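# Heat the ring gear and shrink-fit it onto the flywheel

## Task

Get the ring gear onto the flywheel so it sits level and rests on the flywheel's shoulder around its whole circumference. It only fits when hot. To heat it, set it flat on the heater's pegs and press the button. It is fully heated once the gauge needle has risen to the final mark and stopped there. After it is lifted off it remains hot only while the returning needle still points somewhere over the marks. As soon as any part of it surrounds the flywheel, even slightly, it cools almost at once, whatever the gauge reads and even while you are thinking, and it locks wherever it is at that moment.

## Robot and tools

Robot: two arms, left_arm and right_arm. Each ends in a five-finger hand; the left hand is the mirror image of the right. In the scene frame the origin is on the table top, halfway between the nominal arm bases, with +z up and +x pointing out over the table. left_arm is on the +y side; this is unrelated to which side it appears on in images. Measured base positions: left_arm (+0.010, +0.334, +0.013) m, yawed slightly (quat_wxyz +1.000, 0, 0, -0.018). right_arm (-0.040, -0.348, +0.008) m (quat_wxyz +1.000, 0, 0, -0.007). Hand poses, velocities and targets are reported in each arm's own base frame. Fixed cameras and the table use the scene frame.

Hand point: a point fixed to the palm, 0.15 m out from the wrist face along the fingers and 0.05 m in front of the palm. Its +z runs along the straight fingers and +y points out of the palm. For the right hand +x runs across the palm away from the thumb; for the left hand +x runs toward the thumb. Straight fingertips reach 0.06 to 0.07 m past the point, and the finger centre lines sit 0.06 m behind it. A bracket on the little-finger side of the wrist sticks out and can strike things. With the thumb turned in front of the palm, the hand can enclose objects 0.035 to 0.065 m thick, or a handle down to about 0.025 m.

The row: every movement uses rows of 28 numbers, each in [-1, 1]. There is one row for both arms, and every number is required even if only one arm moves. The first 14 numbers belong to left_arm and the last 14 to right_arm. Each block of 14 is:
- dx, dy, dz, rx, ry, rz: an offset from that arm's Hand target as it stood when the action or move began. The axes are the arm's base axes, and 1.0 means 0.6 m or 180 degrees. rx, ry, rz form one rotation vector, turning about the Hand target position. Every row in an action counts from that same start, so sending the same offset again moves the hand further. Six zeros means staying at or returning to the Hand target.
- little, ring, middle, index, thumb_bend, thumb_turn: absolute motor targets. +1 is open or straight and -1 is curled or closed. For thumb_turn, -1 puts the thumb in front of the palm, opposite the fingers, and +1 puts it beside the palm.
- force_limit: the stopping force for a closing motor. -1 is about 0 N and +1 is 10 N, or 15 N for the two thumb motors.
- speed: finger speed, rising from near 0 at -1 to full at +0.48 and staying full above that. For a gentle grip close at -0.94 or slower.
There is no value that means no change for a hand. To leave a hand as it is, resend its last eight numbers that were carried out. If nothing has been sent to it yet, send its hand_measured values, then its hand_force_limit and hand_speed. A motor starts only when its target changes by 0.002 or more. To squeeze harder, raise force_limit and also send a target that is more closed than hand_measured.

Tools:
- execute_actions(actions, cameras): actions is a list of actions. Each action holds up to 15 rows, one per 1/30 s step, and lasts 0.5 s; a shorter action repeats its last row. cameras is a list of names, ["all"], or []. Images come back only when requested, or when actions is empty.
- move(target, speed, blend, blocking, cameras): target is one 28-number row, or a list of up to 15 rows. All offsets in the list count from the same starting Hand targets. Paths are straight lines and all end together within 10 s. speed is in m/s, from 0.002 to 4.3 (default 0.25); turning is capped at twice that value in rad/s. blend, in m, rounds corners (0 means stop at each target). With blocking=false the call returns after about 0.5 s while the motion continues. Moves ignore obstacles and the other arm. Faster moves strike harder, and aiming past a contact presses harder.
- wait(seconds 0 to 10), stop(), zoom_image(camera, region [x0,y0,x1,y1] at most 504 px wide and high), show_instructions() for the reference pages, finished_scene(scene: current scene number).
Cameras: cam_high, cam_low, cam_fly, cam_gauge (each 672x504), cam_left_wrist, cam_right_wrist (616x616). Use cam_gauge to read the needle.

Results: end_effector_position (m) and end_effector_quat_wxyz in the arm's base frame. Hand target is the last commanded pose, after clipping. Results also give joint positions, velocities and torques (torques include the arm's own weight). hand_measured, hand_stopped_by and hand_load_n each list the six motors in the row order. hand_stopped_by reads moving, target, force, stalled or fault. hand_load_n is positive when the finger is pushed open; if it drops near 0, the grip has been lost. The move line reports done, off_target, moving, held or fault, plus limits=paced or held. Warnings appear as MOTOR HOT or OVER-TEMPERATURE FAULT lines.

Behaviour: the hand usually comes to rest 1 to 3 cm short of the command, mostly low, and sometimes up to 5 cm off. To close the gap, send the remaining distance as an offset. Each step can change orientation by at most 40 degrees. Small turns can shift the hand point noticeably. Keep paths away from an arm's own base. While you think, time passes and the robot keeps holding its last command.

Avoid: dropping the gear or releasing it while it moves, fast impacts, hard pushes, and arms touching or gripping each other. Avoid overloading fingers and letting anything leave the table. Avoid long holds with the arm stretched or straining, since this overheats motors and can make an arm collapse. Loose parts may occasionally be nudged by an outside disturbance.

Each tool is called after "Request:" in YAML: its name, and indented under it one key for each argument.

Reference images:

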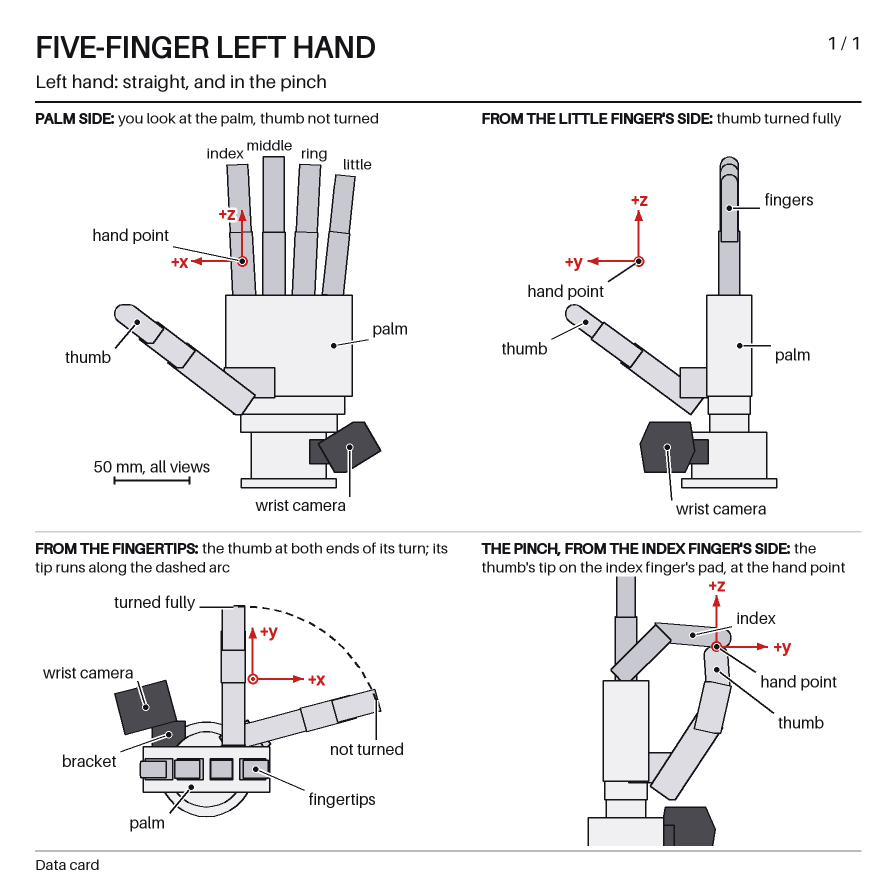

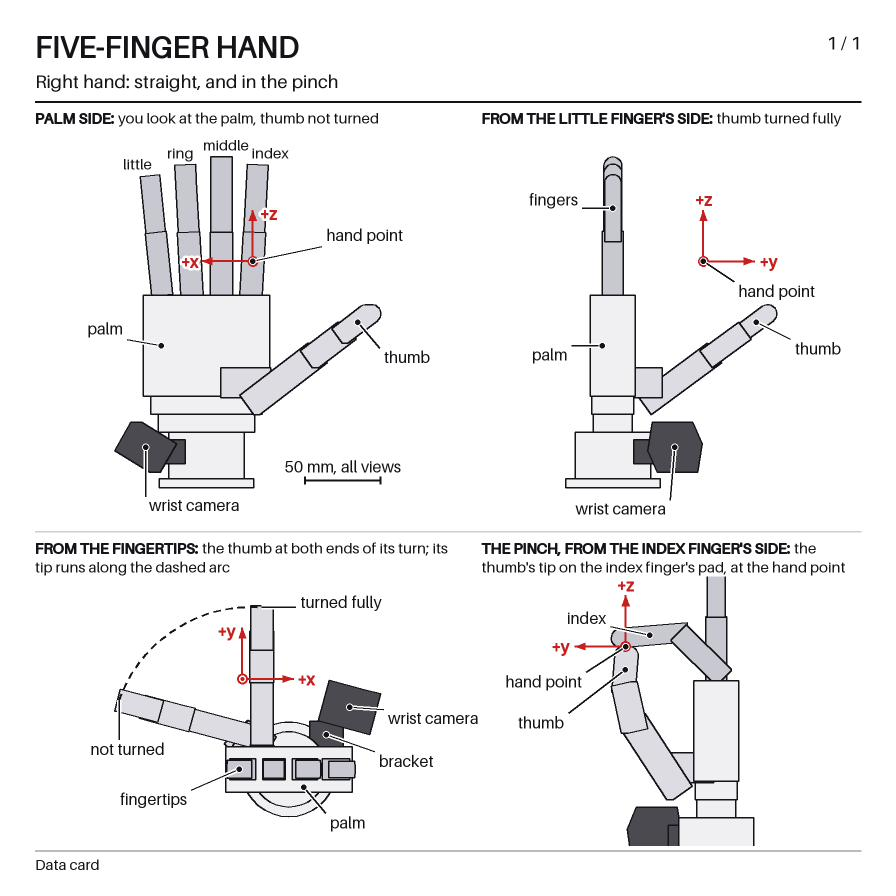

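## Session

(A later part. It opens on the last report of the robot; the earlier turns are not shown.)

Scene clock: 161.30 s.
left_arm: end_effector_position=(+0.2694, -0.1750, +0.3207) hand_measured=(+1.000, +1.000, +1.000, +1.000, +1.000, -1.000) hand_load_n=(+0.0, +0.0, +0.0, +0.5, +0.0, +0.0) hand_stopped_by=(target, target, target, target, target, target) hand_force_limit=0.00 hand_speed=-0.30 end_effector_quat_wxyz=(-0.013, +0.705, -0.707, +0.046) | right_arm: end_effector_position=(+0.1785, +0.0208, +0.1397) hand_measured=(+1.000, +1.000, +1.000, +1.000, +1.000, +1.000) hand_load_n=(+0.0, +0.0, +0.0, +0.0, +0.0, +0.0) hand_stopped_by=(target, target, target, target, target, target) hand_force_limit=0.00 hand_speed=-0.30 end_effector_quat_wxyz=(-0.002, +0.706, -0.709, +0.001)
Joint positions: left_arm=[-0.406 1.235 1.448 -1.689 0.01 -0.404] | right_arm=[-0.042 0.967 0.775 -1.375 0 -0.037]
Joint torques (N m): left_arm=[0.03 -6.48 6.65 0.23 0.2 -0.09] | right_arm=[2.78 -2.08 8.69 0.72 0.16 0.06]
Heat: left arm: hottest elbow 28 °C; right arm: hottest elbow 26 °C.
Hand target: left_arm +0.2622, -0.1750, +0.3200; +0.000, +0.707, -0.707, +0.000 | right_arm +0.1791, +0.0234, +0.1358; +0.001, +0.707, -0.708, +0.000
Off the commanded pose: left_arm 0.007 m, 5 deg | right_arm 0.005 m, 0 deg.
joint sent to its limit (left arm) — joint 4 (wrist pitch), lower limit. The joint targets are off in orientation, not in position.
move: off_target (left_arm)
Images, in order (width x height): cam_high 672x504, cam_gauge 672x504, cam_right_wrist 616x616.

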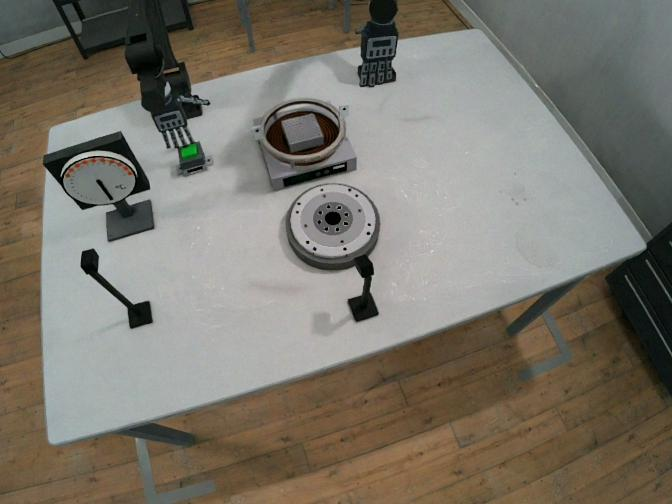

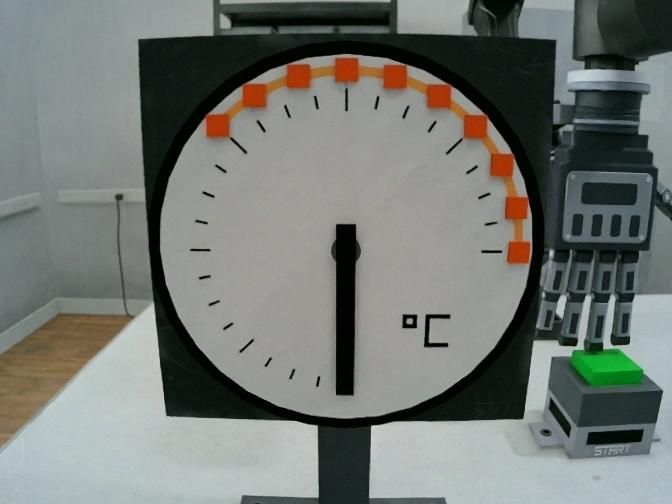

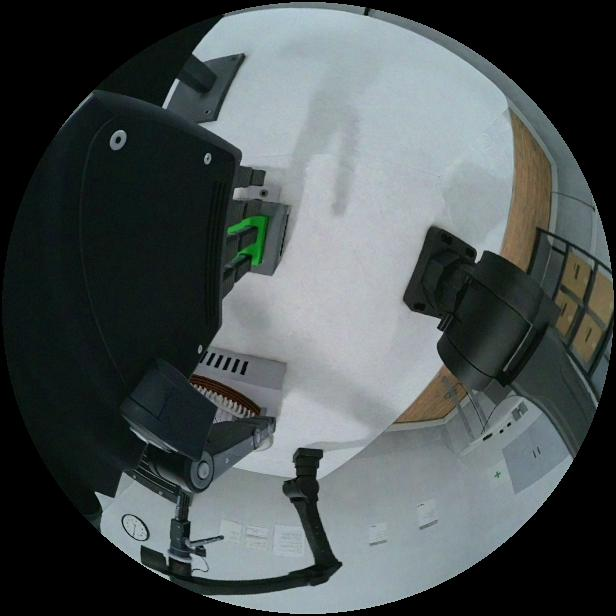

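Request:
move:
  target: [0, 0, 0, 0,0,0, 1,1,1,1,1,-1,0,-0.3, 0.022, 0.0, -0.018, 0,0,0, 1,1,1,1,1,1,0,-0.3]
  speed: 0.08
  cameras: ["cam_right_wrist", "cam_gauge"]

Request:
zoom_image:
  camera: "cam_right_wrist"
  region: [190, 140, 340, 310]

Request:
zoom_image:
  camera: "cam_gauge"
  region: [490, 180, 672, 470]

Scene clock: 171.03 s.
left_arm: end_effector_position=(+0.2694, -0.1750, +0.3207) hand_measured=(+1.000, +1.000, +1.000, +1.000, +1.000, -1.000) hand_load_n=(+0.0, +0.0, +0.0, +0.0, +0.0, +0.0) hand_stopped_by=(target, target, target, target, target, target) hand_force_limit=0.00 hand_speed=-0.30 end_effector_quat_wxyz=(-0.013, +0.705, -0.707, +0.046) | right_arm: end_effector_position=(+0.1867, +0.0208, +0.1314) hand_measured=(+1.000, +1.000, +1.000, +1.000, +1.000, +1.000) hand_load_n=(+0.0, +0.0, -2.5, +0.0, +0.0, +0.0) hand_stopped_by=(target, target, target, target, target, target) hand_force_limit=0.00 hand_speed=-0.30 end_effector_quat_wxyz=(+0.002, +0.706, -0.708, -0.002)
Joint positions: left_arm=[-0.406 1.235 1.448 -1.689 0.01 -0.404] | right_arm=[-0.04 1.007 0.775 -1.345 0 -0.037]
Joint torques (N m): left_arm=[0.09 -6.42 6.64 0.2 0.21 -0.09] | right_arm=[2.73 -2.2 8.66 1.44 0.15 0.06]
Heat: left arm: hottest elbow 28 °C; right arm: hottest elbow 26 °C.
Hand target: left_arm +0.2622, -0.1750, +0.3200; +0.000, +0.707, -0.707, +0.000 | right_arm +0.1923, +0.0234, +0.1251; +0.000, +0.707, -0.707, +0.000
Off the commanded pose: left_arm 0.007 m, 5 deg | right_arm 0.009 m, 0 deg.
joint sent to its limit (left arm) — joint 4 (wrist pitch), lower limit. The joint targets are off in orientation, not in position.
move: off_target (left_arm)
Images, in order (width x height): cam_gauge 672x504, cam_right_wrist 616x616.

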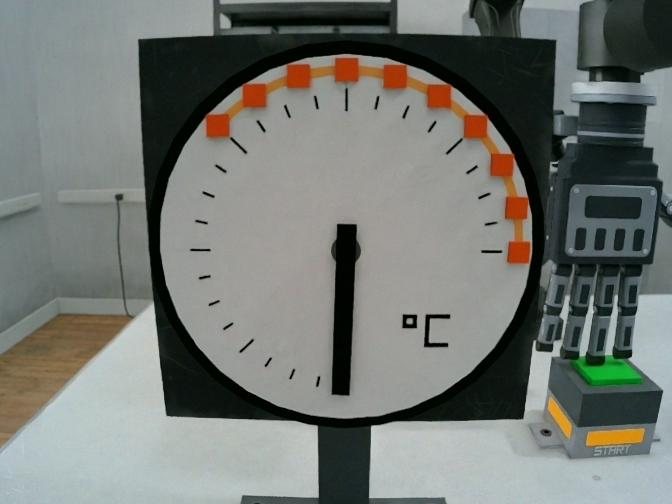

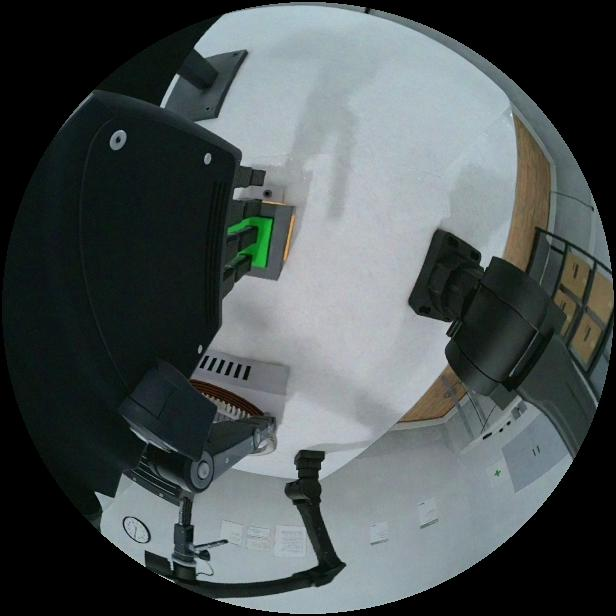

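Scaled by 2.965 from the camera's 616x616 image, which has a finer 880x880 frame.

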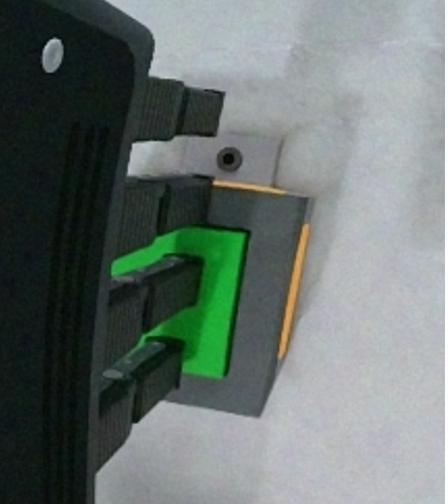

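Scaled by 1.738.

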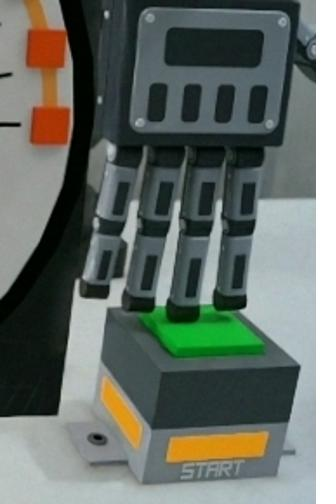

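Request:
move:
  target:
    - [0, 0.033, -0.1, 0,0,0, 1,1,1,1,1,-1,0,-0.3, 0.0, 0.0, 0.2, 0,0,0, 1,1,1,1,1,1,0,-0.3]
    - [0, 0.033, -0.1, 0,0,0, 1,1,1,1,1,-1,0,-0.3, 0.184, 0.264, 0.275, 0,0,0, 1,1,1,1,1,-1,0,-0.3]
  speed: 0.25
  blend: [0.05, 0]
  cameras: ["cam_high", "cam_left_wrist", "cam_right_wrist", "cam_gauge"]

Request:
zoom_image:
  camera: "cam_left_wrist"
  region: [180, 140, 430, 390]

Request:
zoom_image:
  camera: "cam_right_wrist"
  region: [180, 140, 430, 390]

Scene clock: 268.10 s.
left_arm: end_effector_position=(+0.2590, -0.1577, +0.2667) hand_measured=(+1.000, +1.000, +1.000, +1.000, +1.000, -1.000) hand_load_n=(+0.0, +0.0, +0.0, +0.0, +0.0, +0.0) hand_stopped_by=(target, target, target, target, target, target) hand_force_limit=0.00 hand_speed=-0.30 end_effector_quat_wxyz=(+0.000, +0.708, -0.706, +0.003) | right_arm: end_effector_position=(+0.2903, +0.1733, +0.2732) hand_measured=(+1.000, +1.000, +1.000, +1.000, +1.000, -1.000) hand_load_n=(+0.0, +0.0, +0.0, +0.0, +0.0, +0.0) hand_stopped_by=(target, target, target, target, target, target) hand_force_limit=0.00 hand_speed=-0.30 end_effector_quat_wxyz=(+0.018, +0.706, -0.708, -0.010)
Joint positions: left_arm=[-0.375 1.234 1.299 -1.63 0.003 -0.377] | right_arm=[0.385 1.358 1.421 -1.675 -0.004 0.388]
Joint torques (N m): left_arm=[1.14 -5.36 6.61 1.1 -0.01 0.1] | right_arm=[2.9 -7.47 14.79 -0.12 0.26 0.05]
Heat: left arm: hottest elbow 28 °C; right arm: hottest elbow 28 °C.
Hand target: left_arm +0.2621, -0.1553, +0.2602; +0.000, +0.708, -0.707, +0.000 | right_arm +0.3028, +0.1818, +0.2900; +0.000, +0.707, -0.708, +0.000
Off the commanded pose: left_arm 0.008 m, 0 deg | right_arm 0.023 m, 2 deg.
move: off_target (right_arm); target 2's new numbers were sent with right_arm's hand 0.023 m and 2 deg from that target
Images, in order (width x height): cam_high 672x504, cam_gauge 672x504, cam_left_wrist 616x616, cam_right_wrist 616x616.

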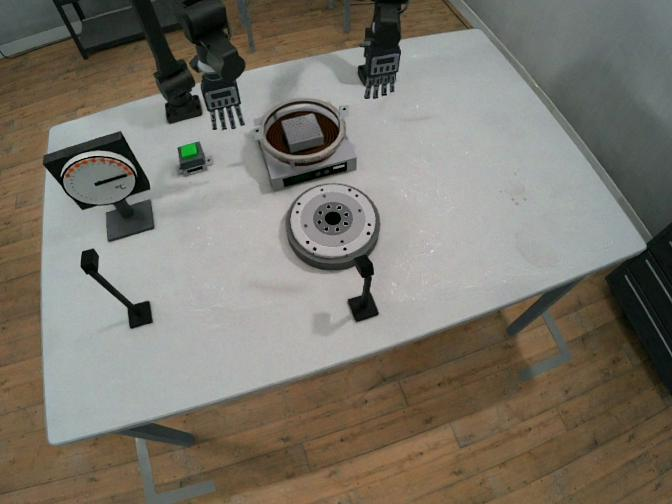

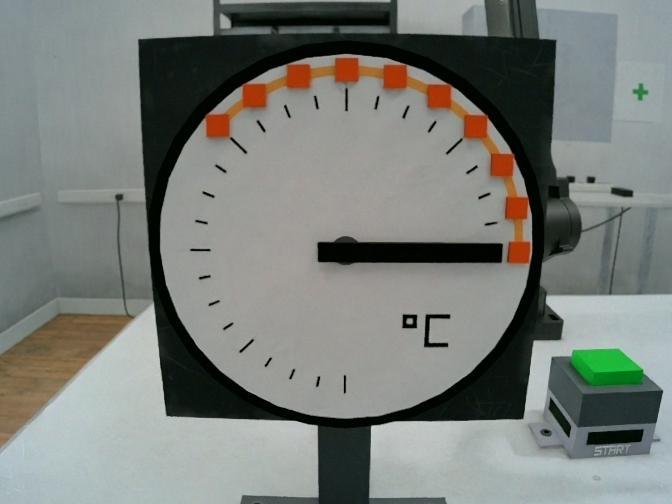

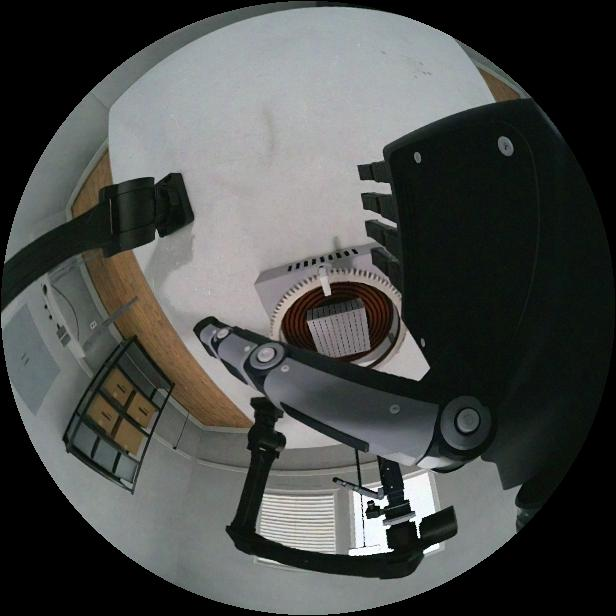

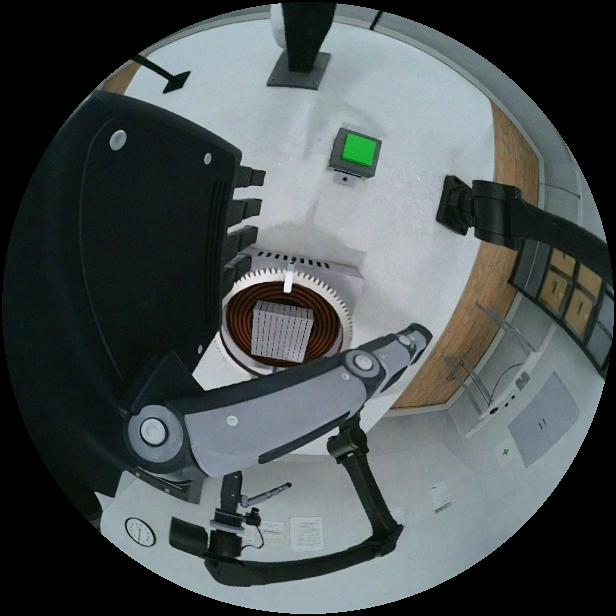

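Scaled by 2.016 from the camera's 616x616 image, which has a finer 880x880 frame.

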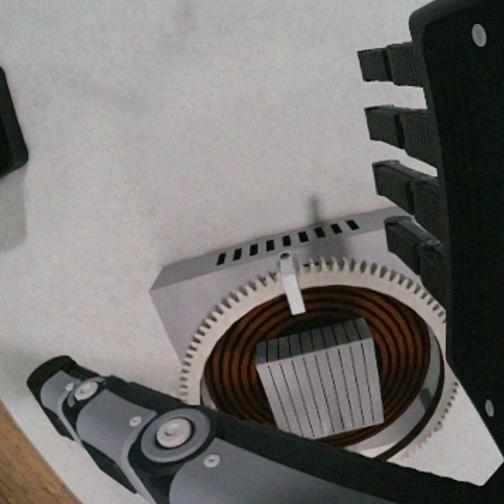

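Scaled by 2.016 from the camera's 616x616 image, which has a finer 880x880 frame.

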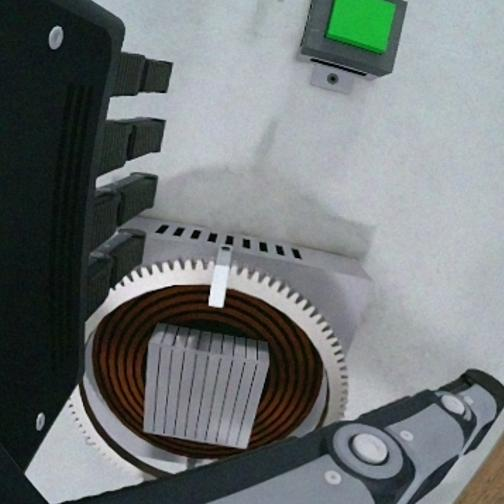

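Request:
zoom_image:
  camera: "cam_left_wrist"
  region: [290, 240, 370, 320]

Request:
zoom_image:
  camera: "cam_right_wrist"
  region: [250, 235, 330, 315]

Request:
zoom_image:
  camera: "cam_low"
  region: [310, 230, 410, 310]

Request:
zoom_image:
  camera: "cam_high"
  region: [190, 70, 290, 150]

Scaled by 6.300 from the camera's 616x616 image, which has a finer 880x880 frame.

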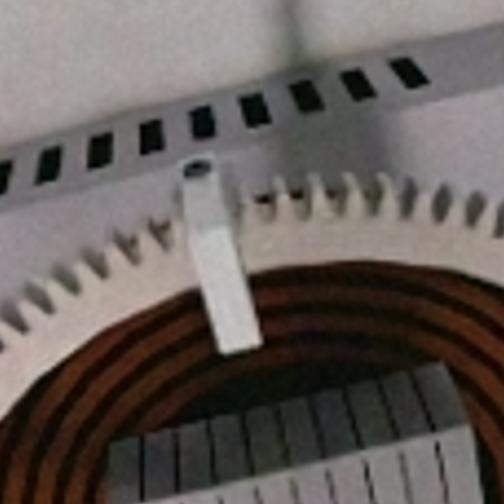

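Scaled by 6.300 from the camera's 616x616 image, which has a finer 880x880 frame.

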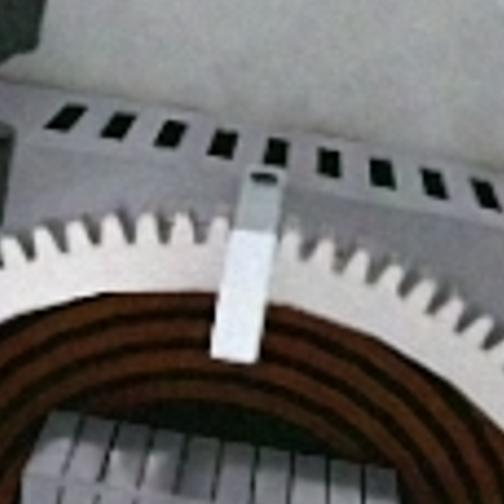

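This scene's latest camera images include none from cam_low. They are from: cam_high, cam_gauge, cam_left_wrist, cam_right_wrist. cam_low's image comes with the result of a call that names it in "cameras".

Scaled by 5.040.

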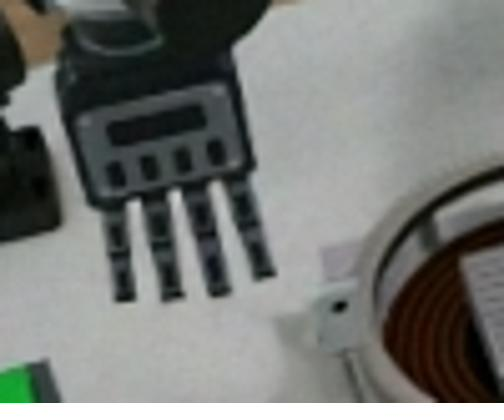

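Request:
wait:
  seconds: 0.1
  cameras: ["all"]

Request:
zoom_image:
  camera: "cam_low"
  region: [310, 230, 410, 310]

Request:
zoom_image:
  camera: "cam_fly"
  region: [420, 0, 500, 60]

Request:
zoom_image:
  camera: "cam_high"
  region: [320, 90, 370, 130]

Request:
zoom_image:
  camera: "cam_high"
  region: [240, 115, 290, 155]

Scene clock: 302.30 s.
left_arm: end_effector_position=(+0.2590, -0.1577, +0.2667) hand_measured=(+1.000, +1.000, +1.000, +1.000, +1.000, -1.000) hand_load_n=(+0.0, +0.0, +0.0, +0.0, +0.0, +0.0) hand_stopped_by=(target, target, target, target, target, target) hand_force_limit=0.00 hand_speed=-0.30 end_effector_quat_wxyz=(+0.000, +0.708, -0.706, +0.003) | right_arm: end_effector_position=(+0.2903, +0.1733, +0.2732) hand_measured=(+1.000, +1.000, +1.000, +1.000, +1.000, -1.000) hand_load_n=(+0.0, +0.0, +0.0, +0.0, +0.0, +0.0) hand_stopped_by=(target, target, target, target, target, target) hand_force_limit=0.00 hand_speed=-0.30 end_effector_quat_wxyz=(+0.018, +0.706, -0.708, -0.010)
Joint positions: left_arm=[-0.375 1.234 1.299 -1.63 0.003 -0.377] | right_arm=[0.385 1.358 1.421 -1.675 -0.004 0.388]
Joint torques (N m): left_arm=[1.08 -5.48 6.6 1.09 -0.01 0.1] | right_arm=[2.96 -7.59 14.91 -0.13 0.27 0.07]
Heat: left arm: hottest elbow 29 °C; right arm: hottest elbow 32 °C.
Hand target: left_arm +0.2621, -0.1553, +0.2602; +0.000, +0.708, -0.707, +0.000 | right_arm +0.3028, +0.1818, +0.2900; +0.000, +0.707, -0.708, +0.000
Off the commanded pose: left_arm 0.008 m, 0 deg | right_arm 0.023 m, 2 deg.
wait: 0.10 s; at rest from the start

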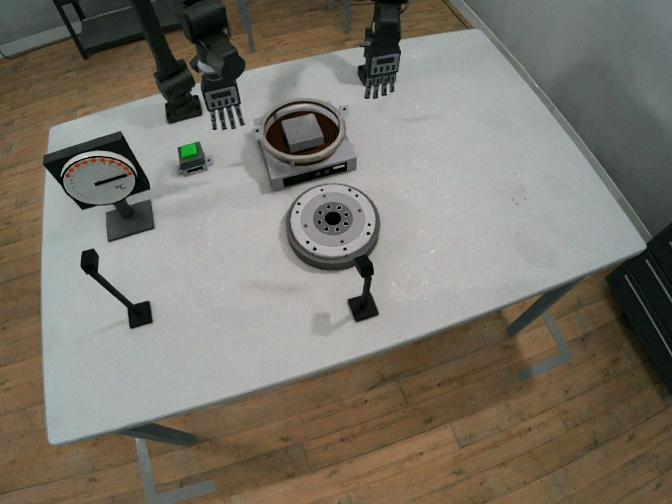

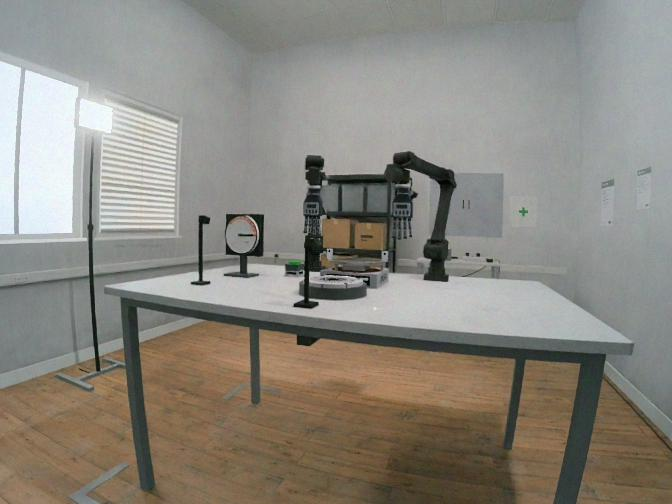

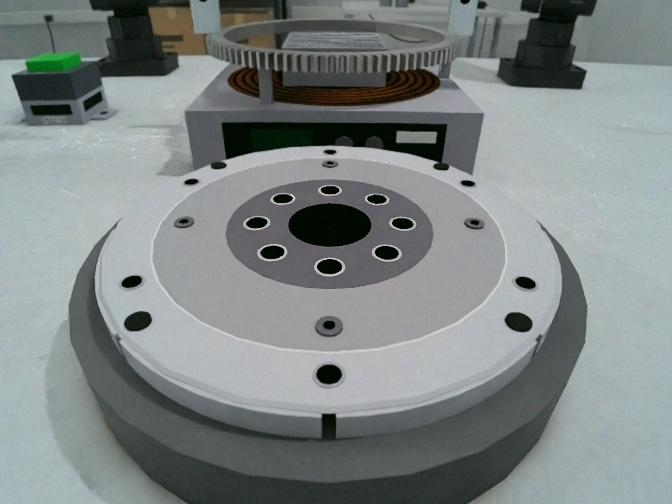

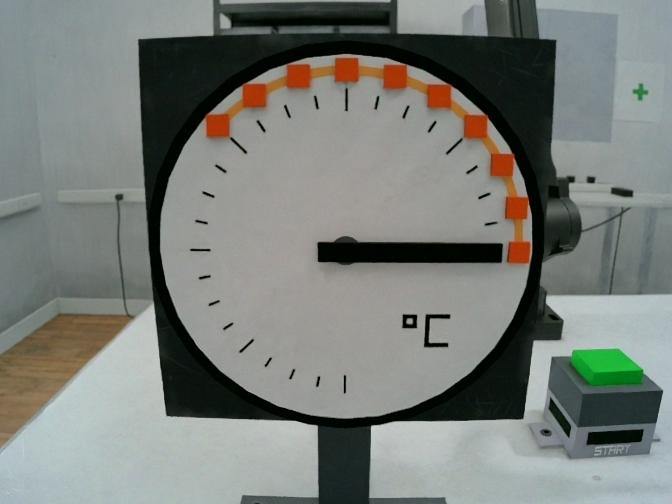

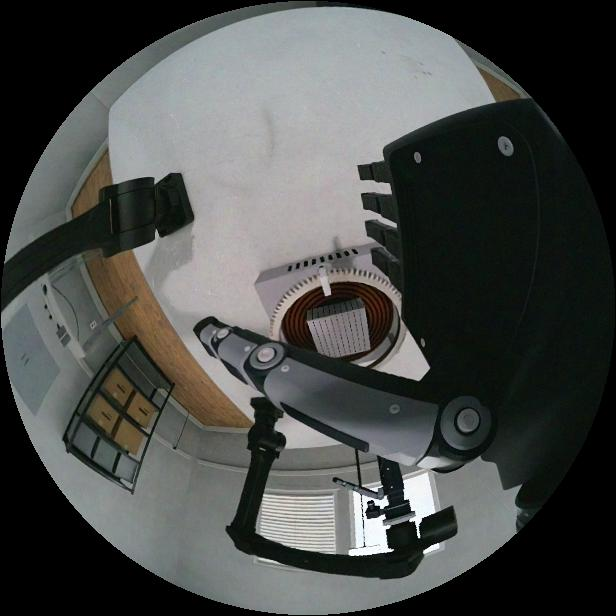

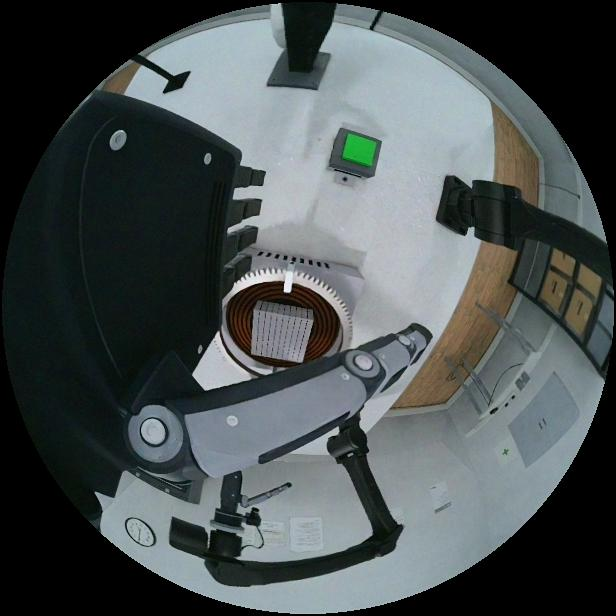

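Scaled by 5.040.

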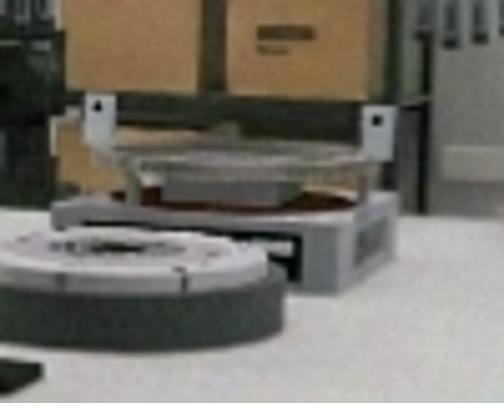

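Scaled by 6.300.

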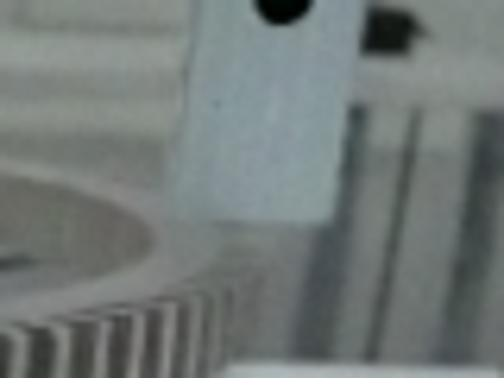

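Scaled by 10.080.

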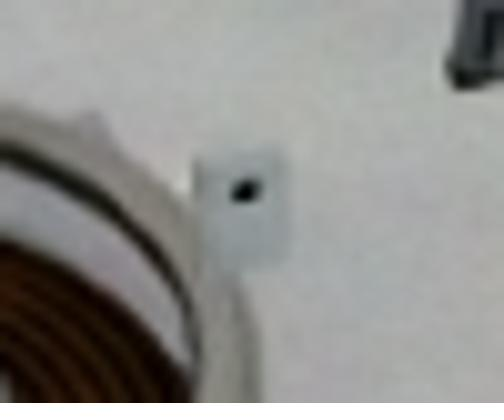

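Scaled by 10.080.

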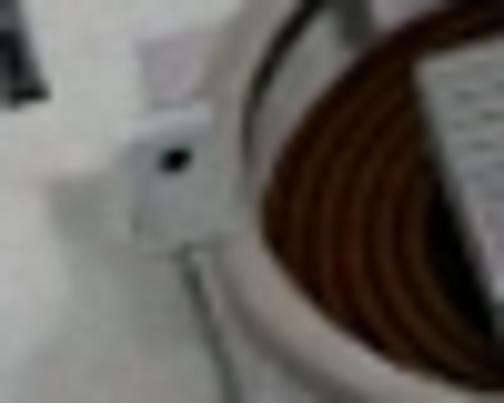

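Request:
move:
  target: [0.013, -0.092, 0.05, 0,0,0.4667, 1,1,1,1,1,-1,0,-0.3, 0.010, 0.068, 0.017, 0,0,-0.451, 1,1,1,1,1,-1,0,-0.3]
  speed: 0.4
  cameras: ["cam_high", "cam_fly", "cam_left_wrist", "cam_right_wrist"]

Request:
zoom_image:
  camera: "cam_left_wrist"
  region: [180, 140, 430, 390]

Request:
zoom_image:
  camera: "cam_right_wrist"
  region: [180, 140, 430, 390]

Request:
zoom_image:
  camera: "cam_high"
  region: [200, 20, 420, 185]

Scene clock: 406.27 s.
left_arm: end_effector_position=(+0.2767, -0.2124, +0.2925) hand_measured=(+1.000, +1.000, +1.000, +1.000, +1.000, -1.000) hand_load_n=(+0.0, +0.0, +0.0, +0.0, +0.0, +0.0) hand_stopped_by=(target, target, target, target, target, target) hand_force_limit=0.00 hand_speed=-0.30 end_effector_quat_wxyz=(+0.012, +0.998, -0.053, +0.017) | right_arm: end_effector_position=(+0.3156, +0.2226, +0.2984) hand_measured=(+1.000, +1.000, +1.000, +1.000, +1.000, -1.000) hand_load_n=(+0.0, +0.0, +0.0, +0.0, +0.0, +0.0) hand_stopped_by=(target, target, target, target, target, target) hand_force_limit=0.00 hand_speed=-0.30 end_effector_quat_wxyz=(+0.006, -0.075, +0.997, +0.006)
Joint positions: left_arm=[-0.529 1.085 1.245 -1.69 0.005 -1.994] | right_arm=[0.491 1.211 1.36 -1.703 -0.007 1.911]
Joint torques (N m): left_arm=[-0.03 -4.6 6.64 0.16 0.02 -0.09] | right_arm=[2.49 -7.47 8.81 -0.16 0.24 0.09]
Heat: left arm: hottest elbow 29 °C; right arm: hottest elbow 36 °C.
Hand target: left_arm +0.2700, -0.2105, +0.2902; +0.000, +0.999, -0.052, +0.000 | right_arm +0.3087, +0.2226, +0.3002; -0.001, -0.076, +0.997, +0.000
Off the commanded pose: left_arm 0.007 m, 2 deg | right_arm 0.007 m, 1 deg.
joint sent to its limit (left arm) — joint 4 (wrist pitch), lower limit. The joint targets still meet the commanded pose.
joint sent to its limit (right arm) — joint 4 (wrist pitch), lower limit. The joint targets still meet the commanded pose.
move: done
Images, in order (width x height): cam_high 672x504, cam_fly 672x504, cam_left_wrist 616x616, cam_right_wrist 616x616.

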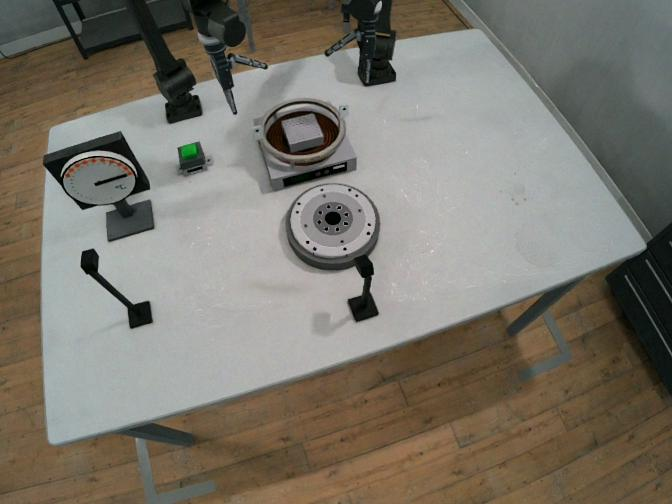

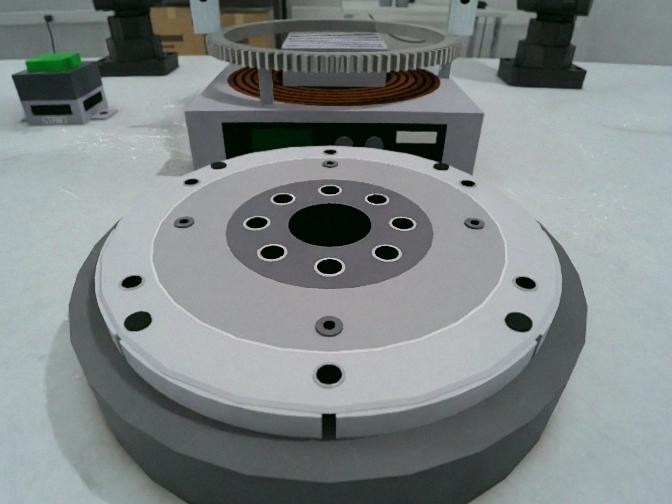

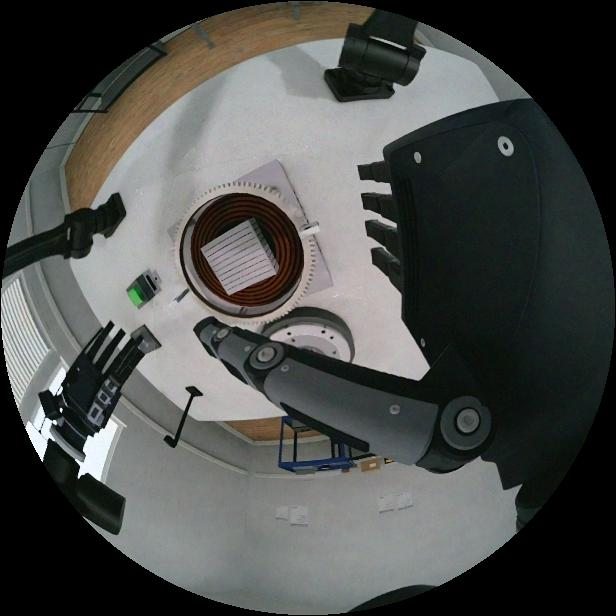

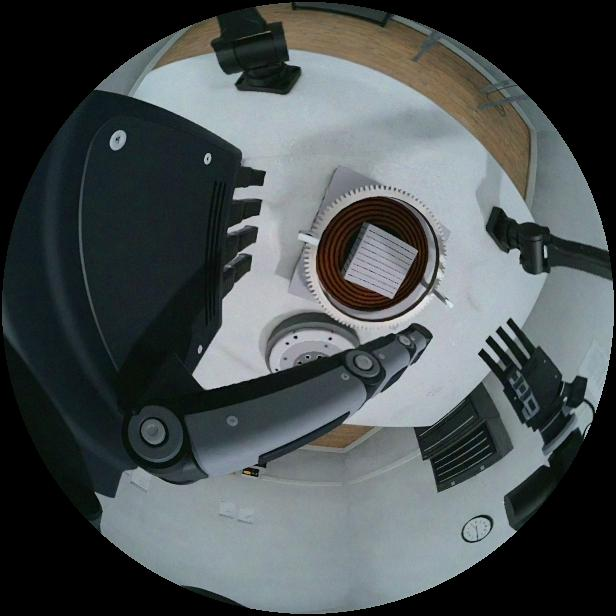

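Scaled by 2.016 from the camera's 616x616 image, which has a finer 880x880 frame.

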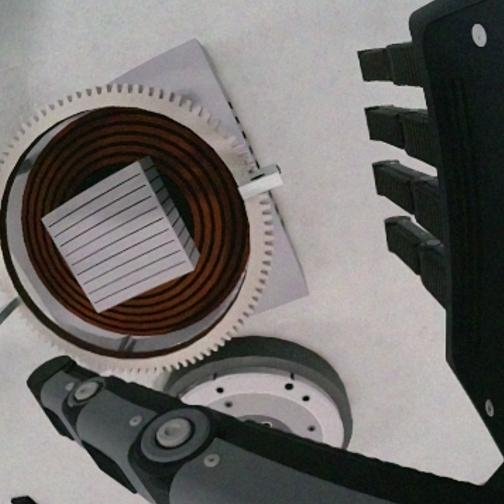

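Scaled by 2.016 from the camera's 616x616 image, which has a finer 880x880 frame.

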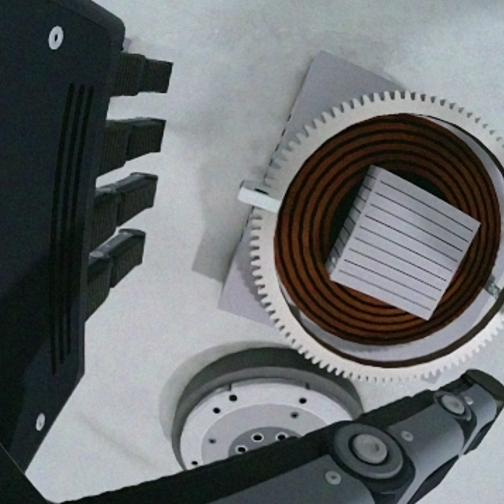

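Scaled by 2.291.

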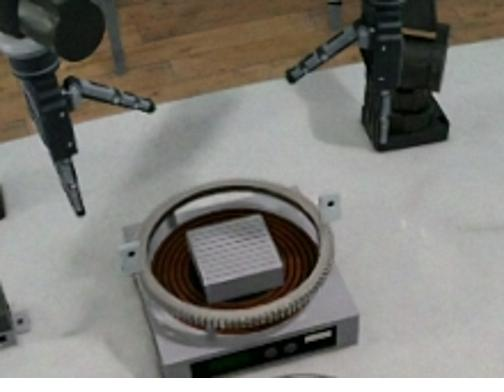

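Request:
zoom_image:
  camera: "cam_left_wrist"
  region: [290, 210, 330, 250]

Request:
zoom_image:
  camera: "cam_right_wrist"
  region: [285, 210, 335, 260]

Request:
zoom_image:
  camera: "cam_right_wrist"
  region: [405, 265, 465, 325]

Request:
zoom_image:
  camera: "cam_left_wrist"
  region: [150, 265, 210, 325]

Scaled by 12.600 from the camera's 616x616 image, which has a finer 880x880 frame.

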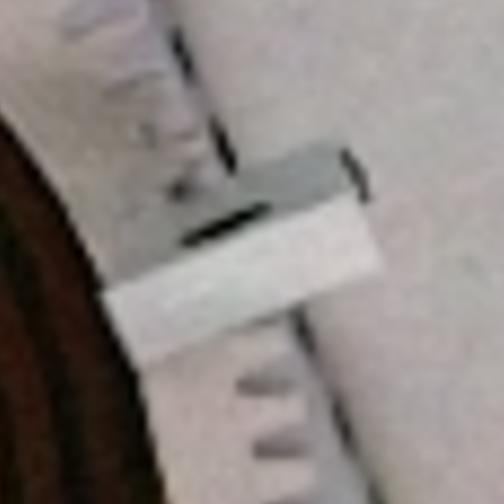

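Scaled by 10.080 from the camera's 616x616 image, which has a finer 880x880 frame.

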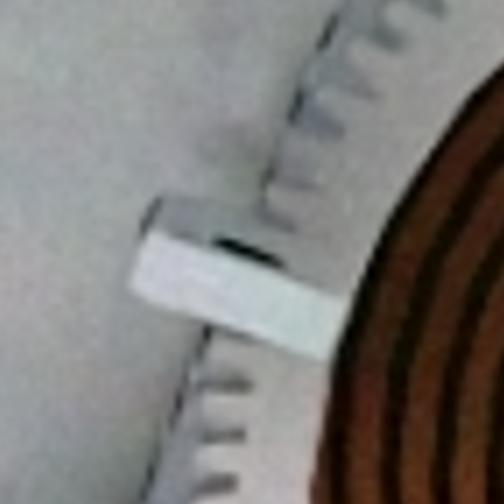

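Scaled by 8.400 from the camera's 616x616 image, which has a finer 880x880 frame.

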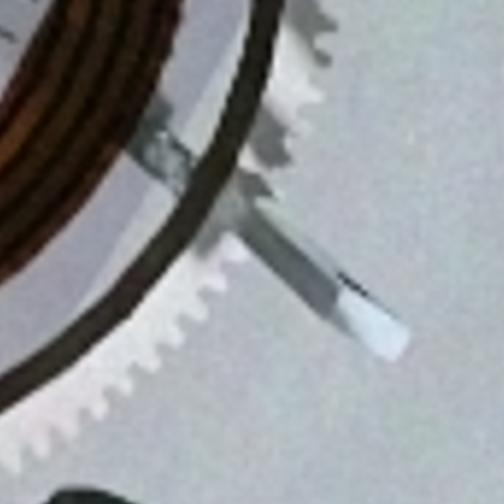

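Scaled by 8.400 from the camera's 616x616 image, which has a finer 880x880 frame.

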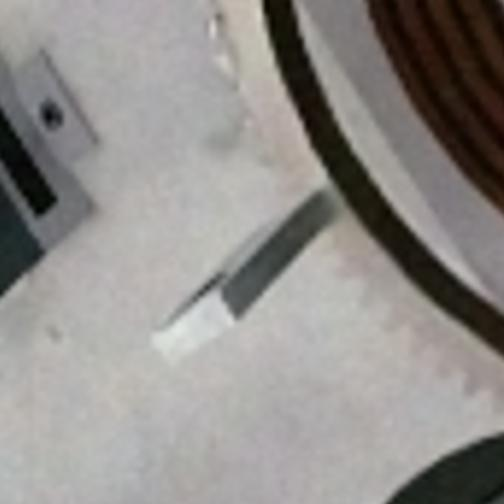

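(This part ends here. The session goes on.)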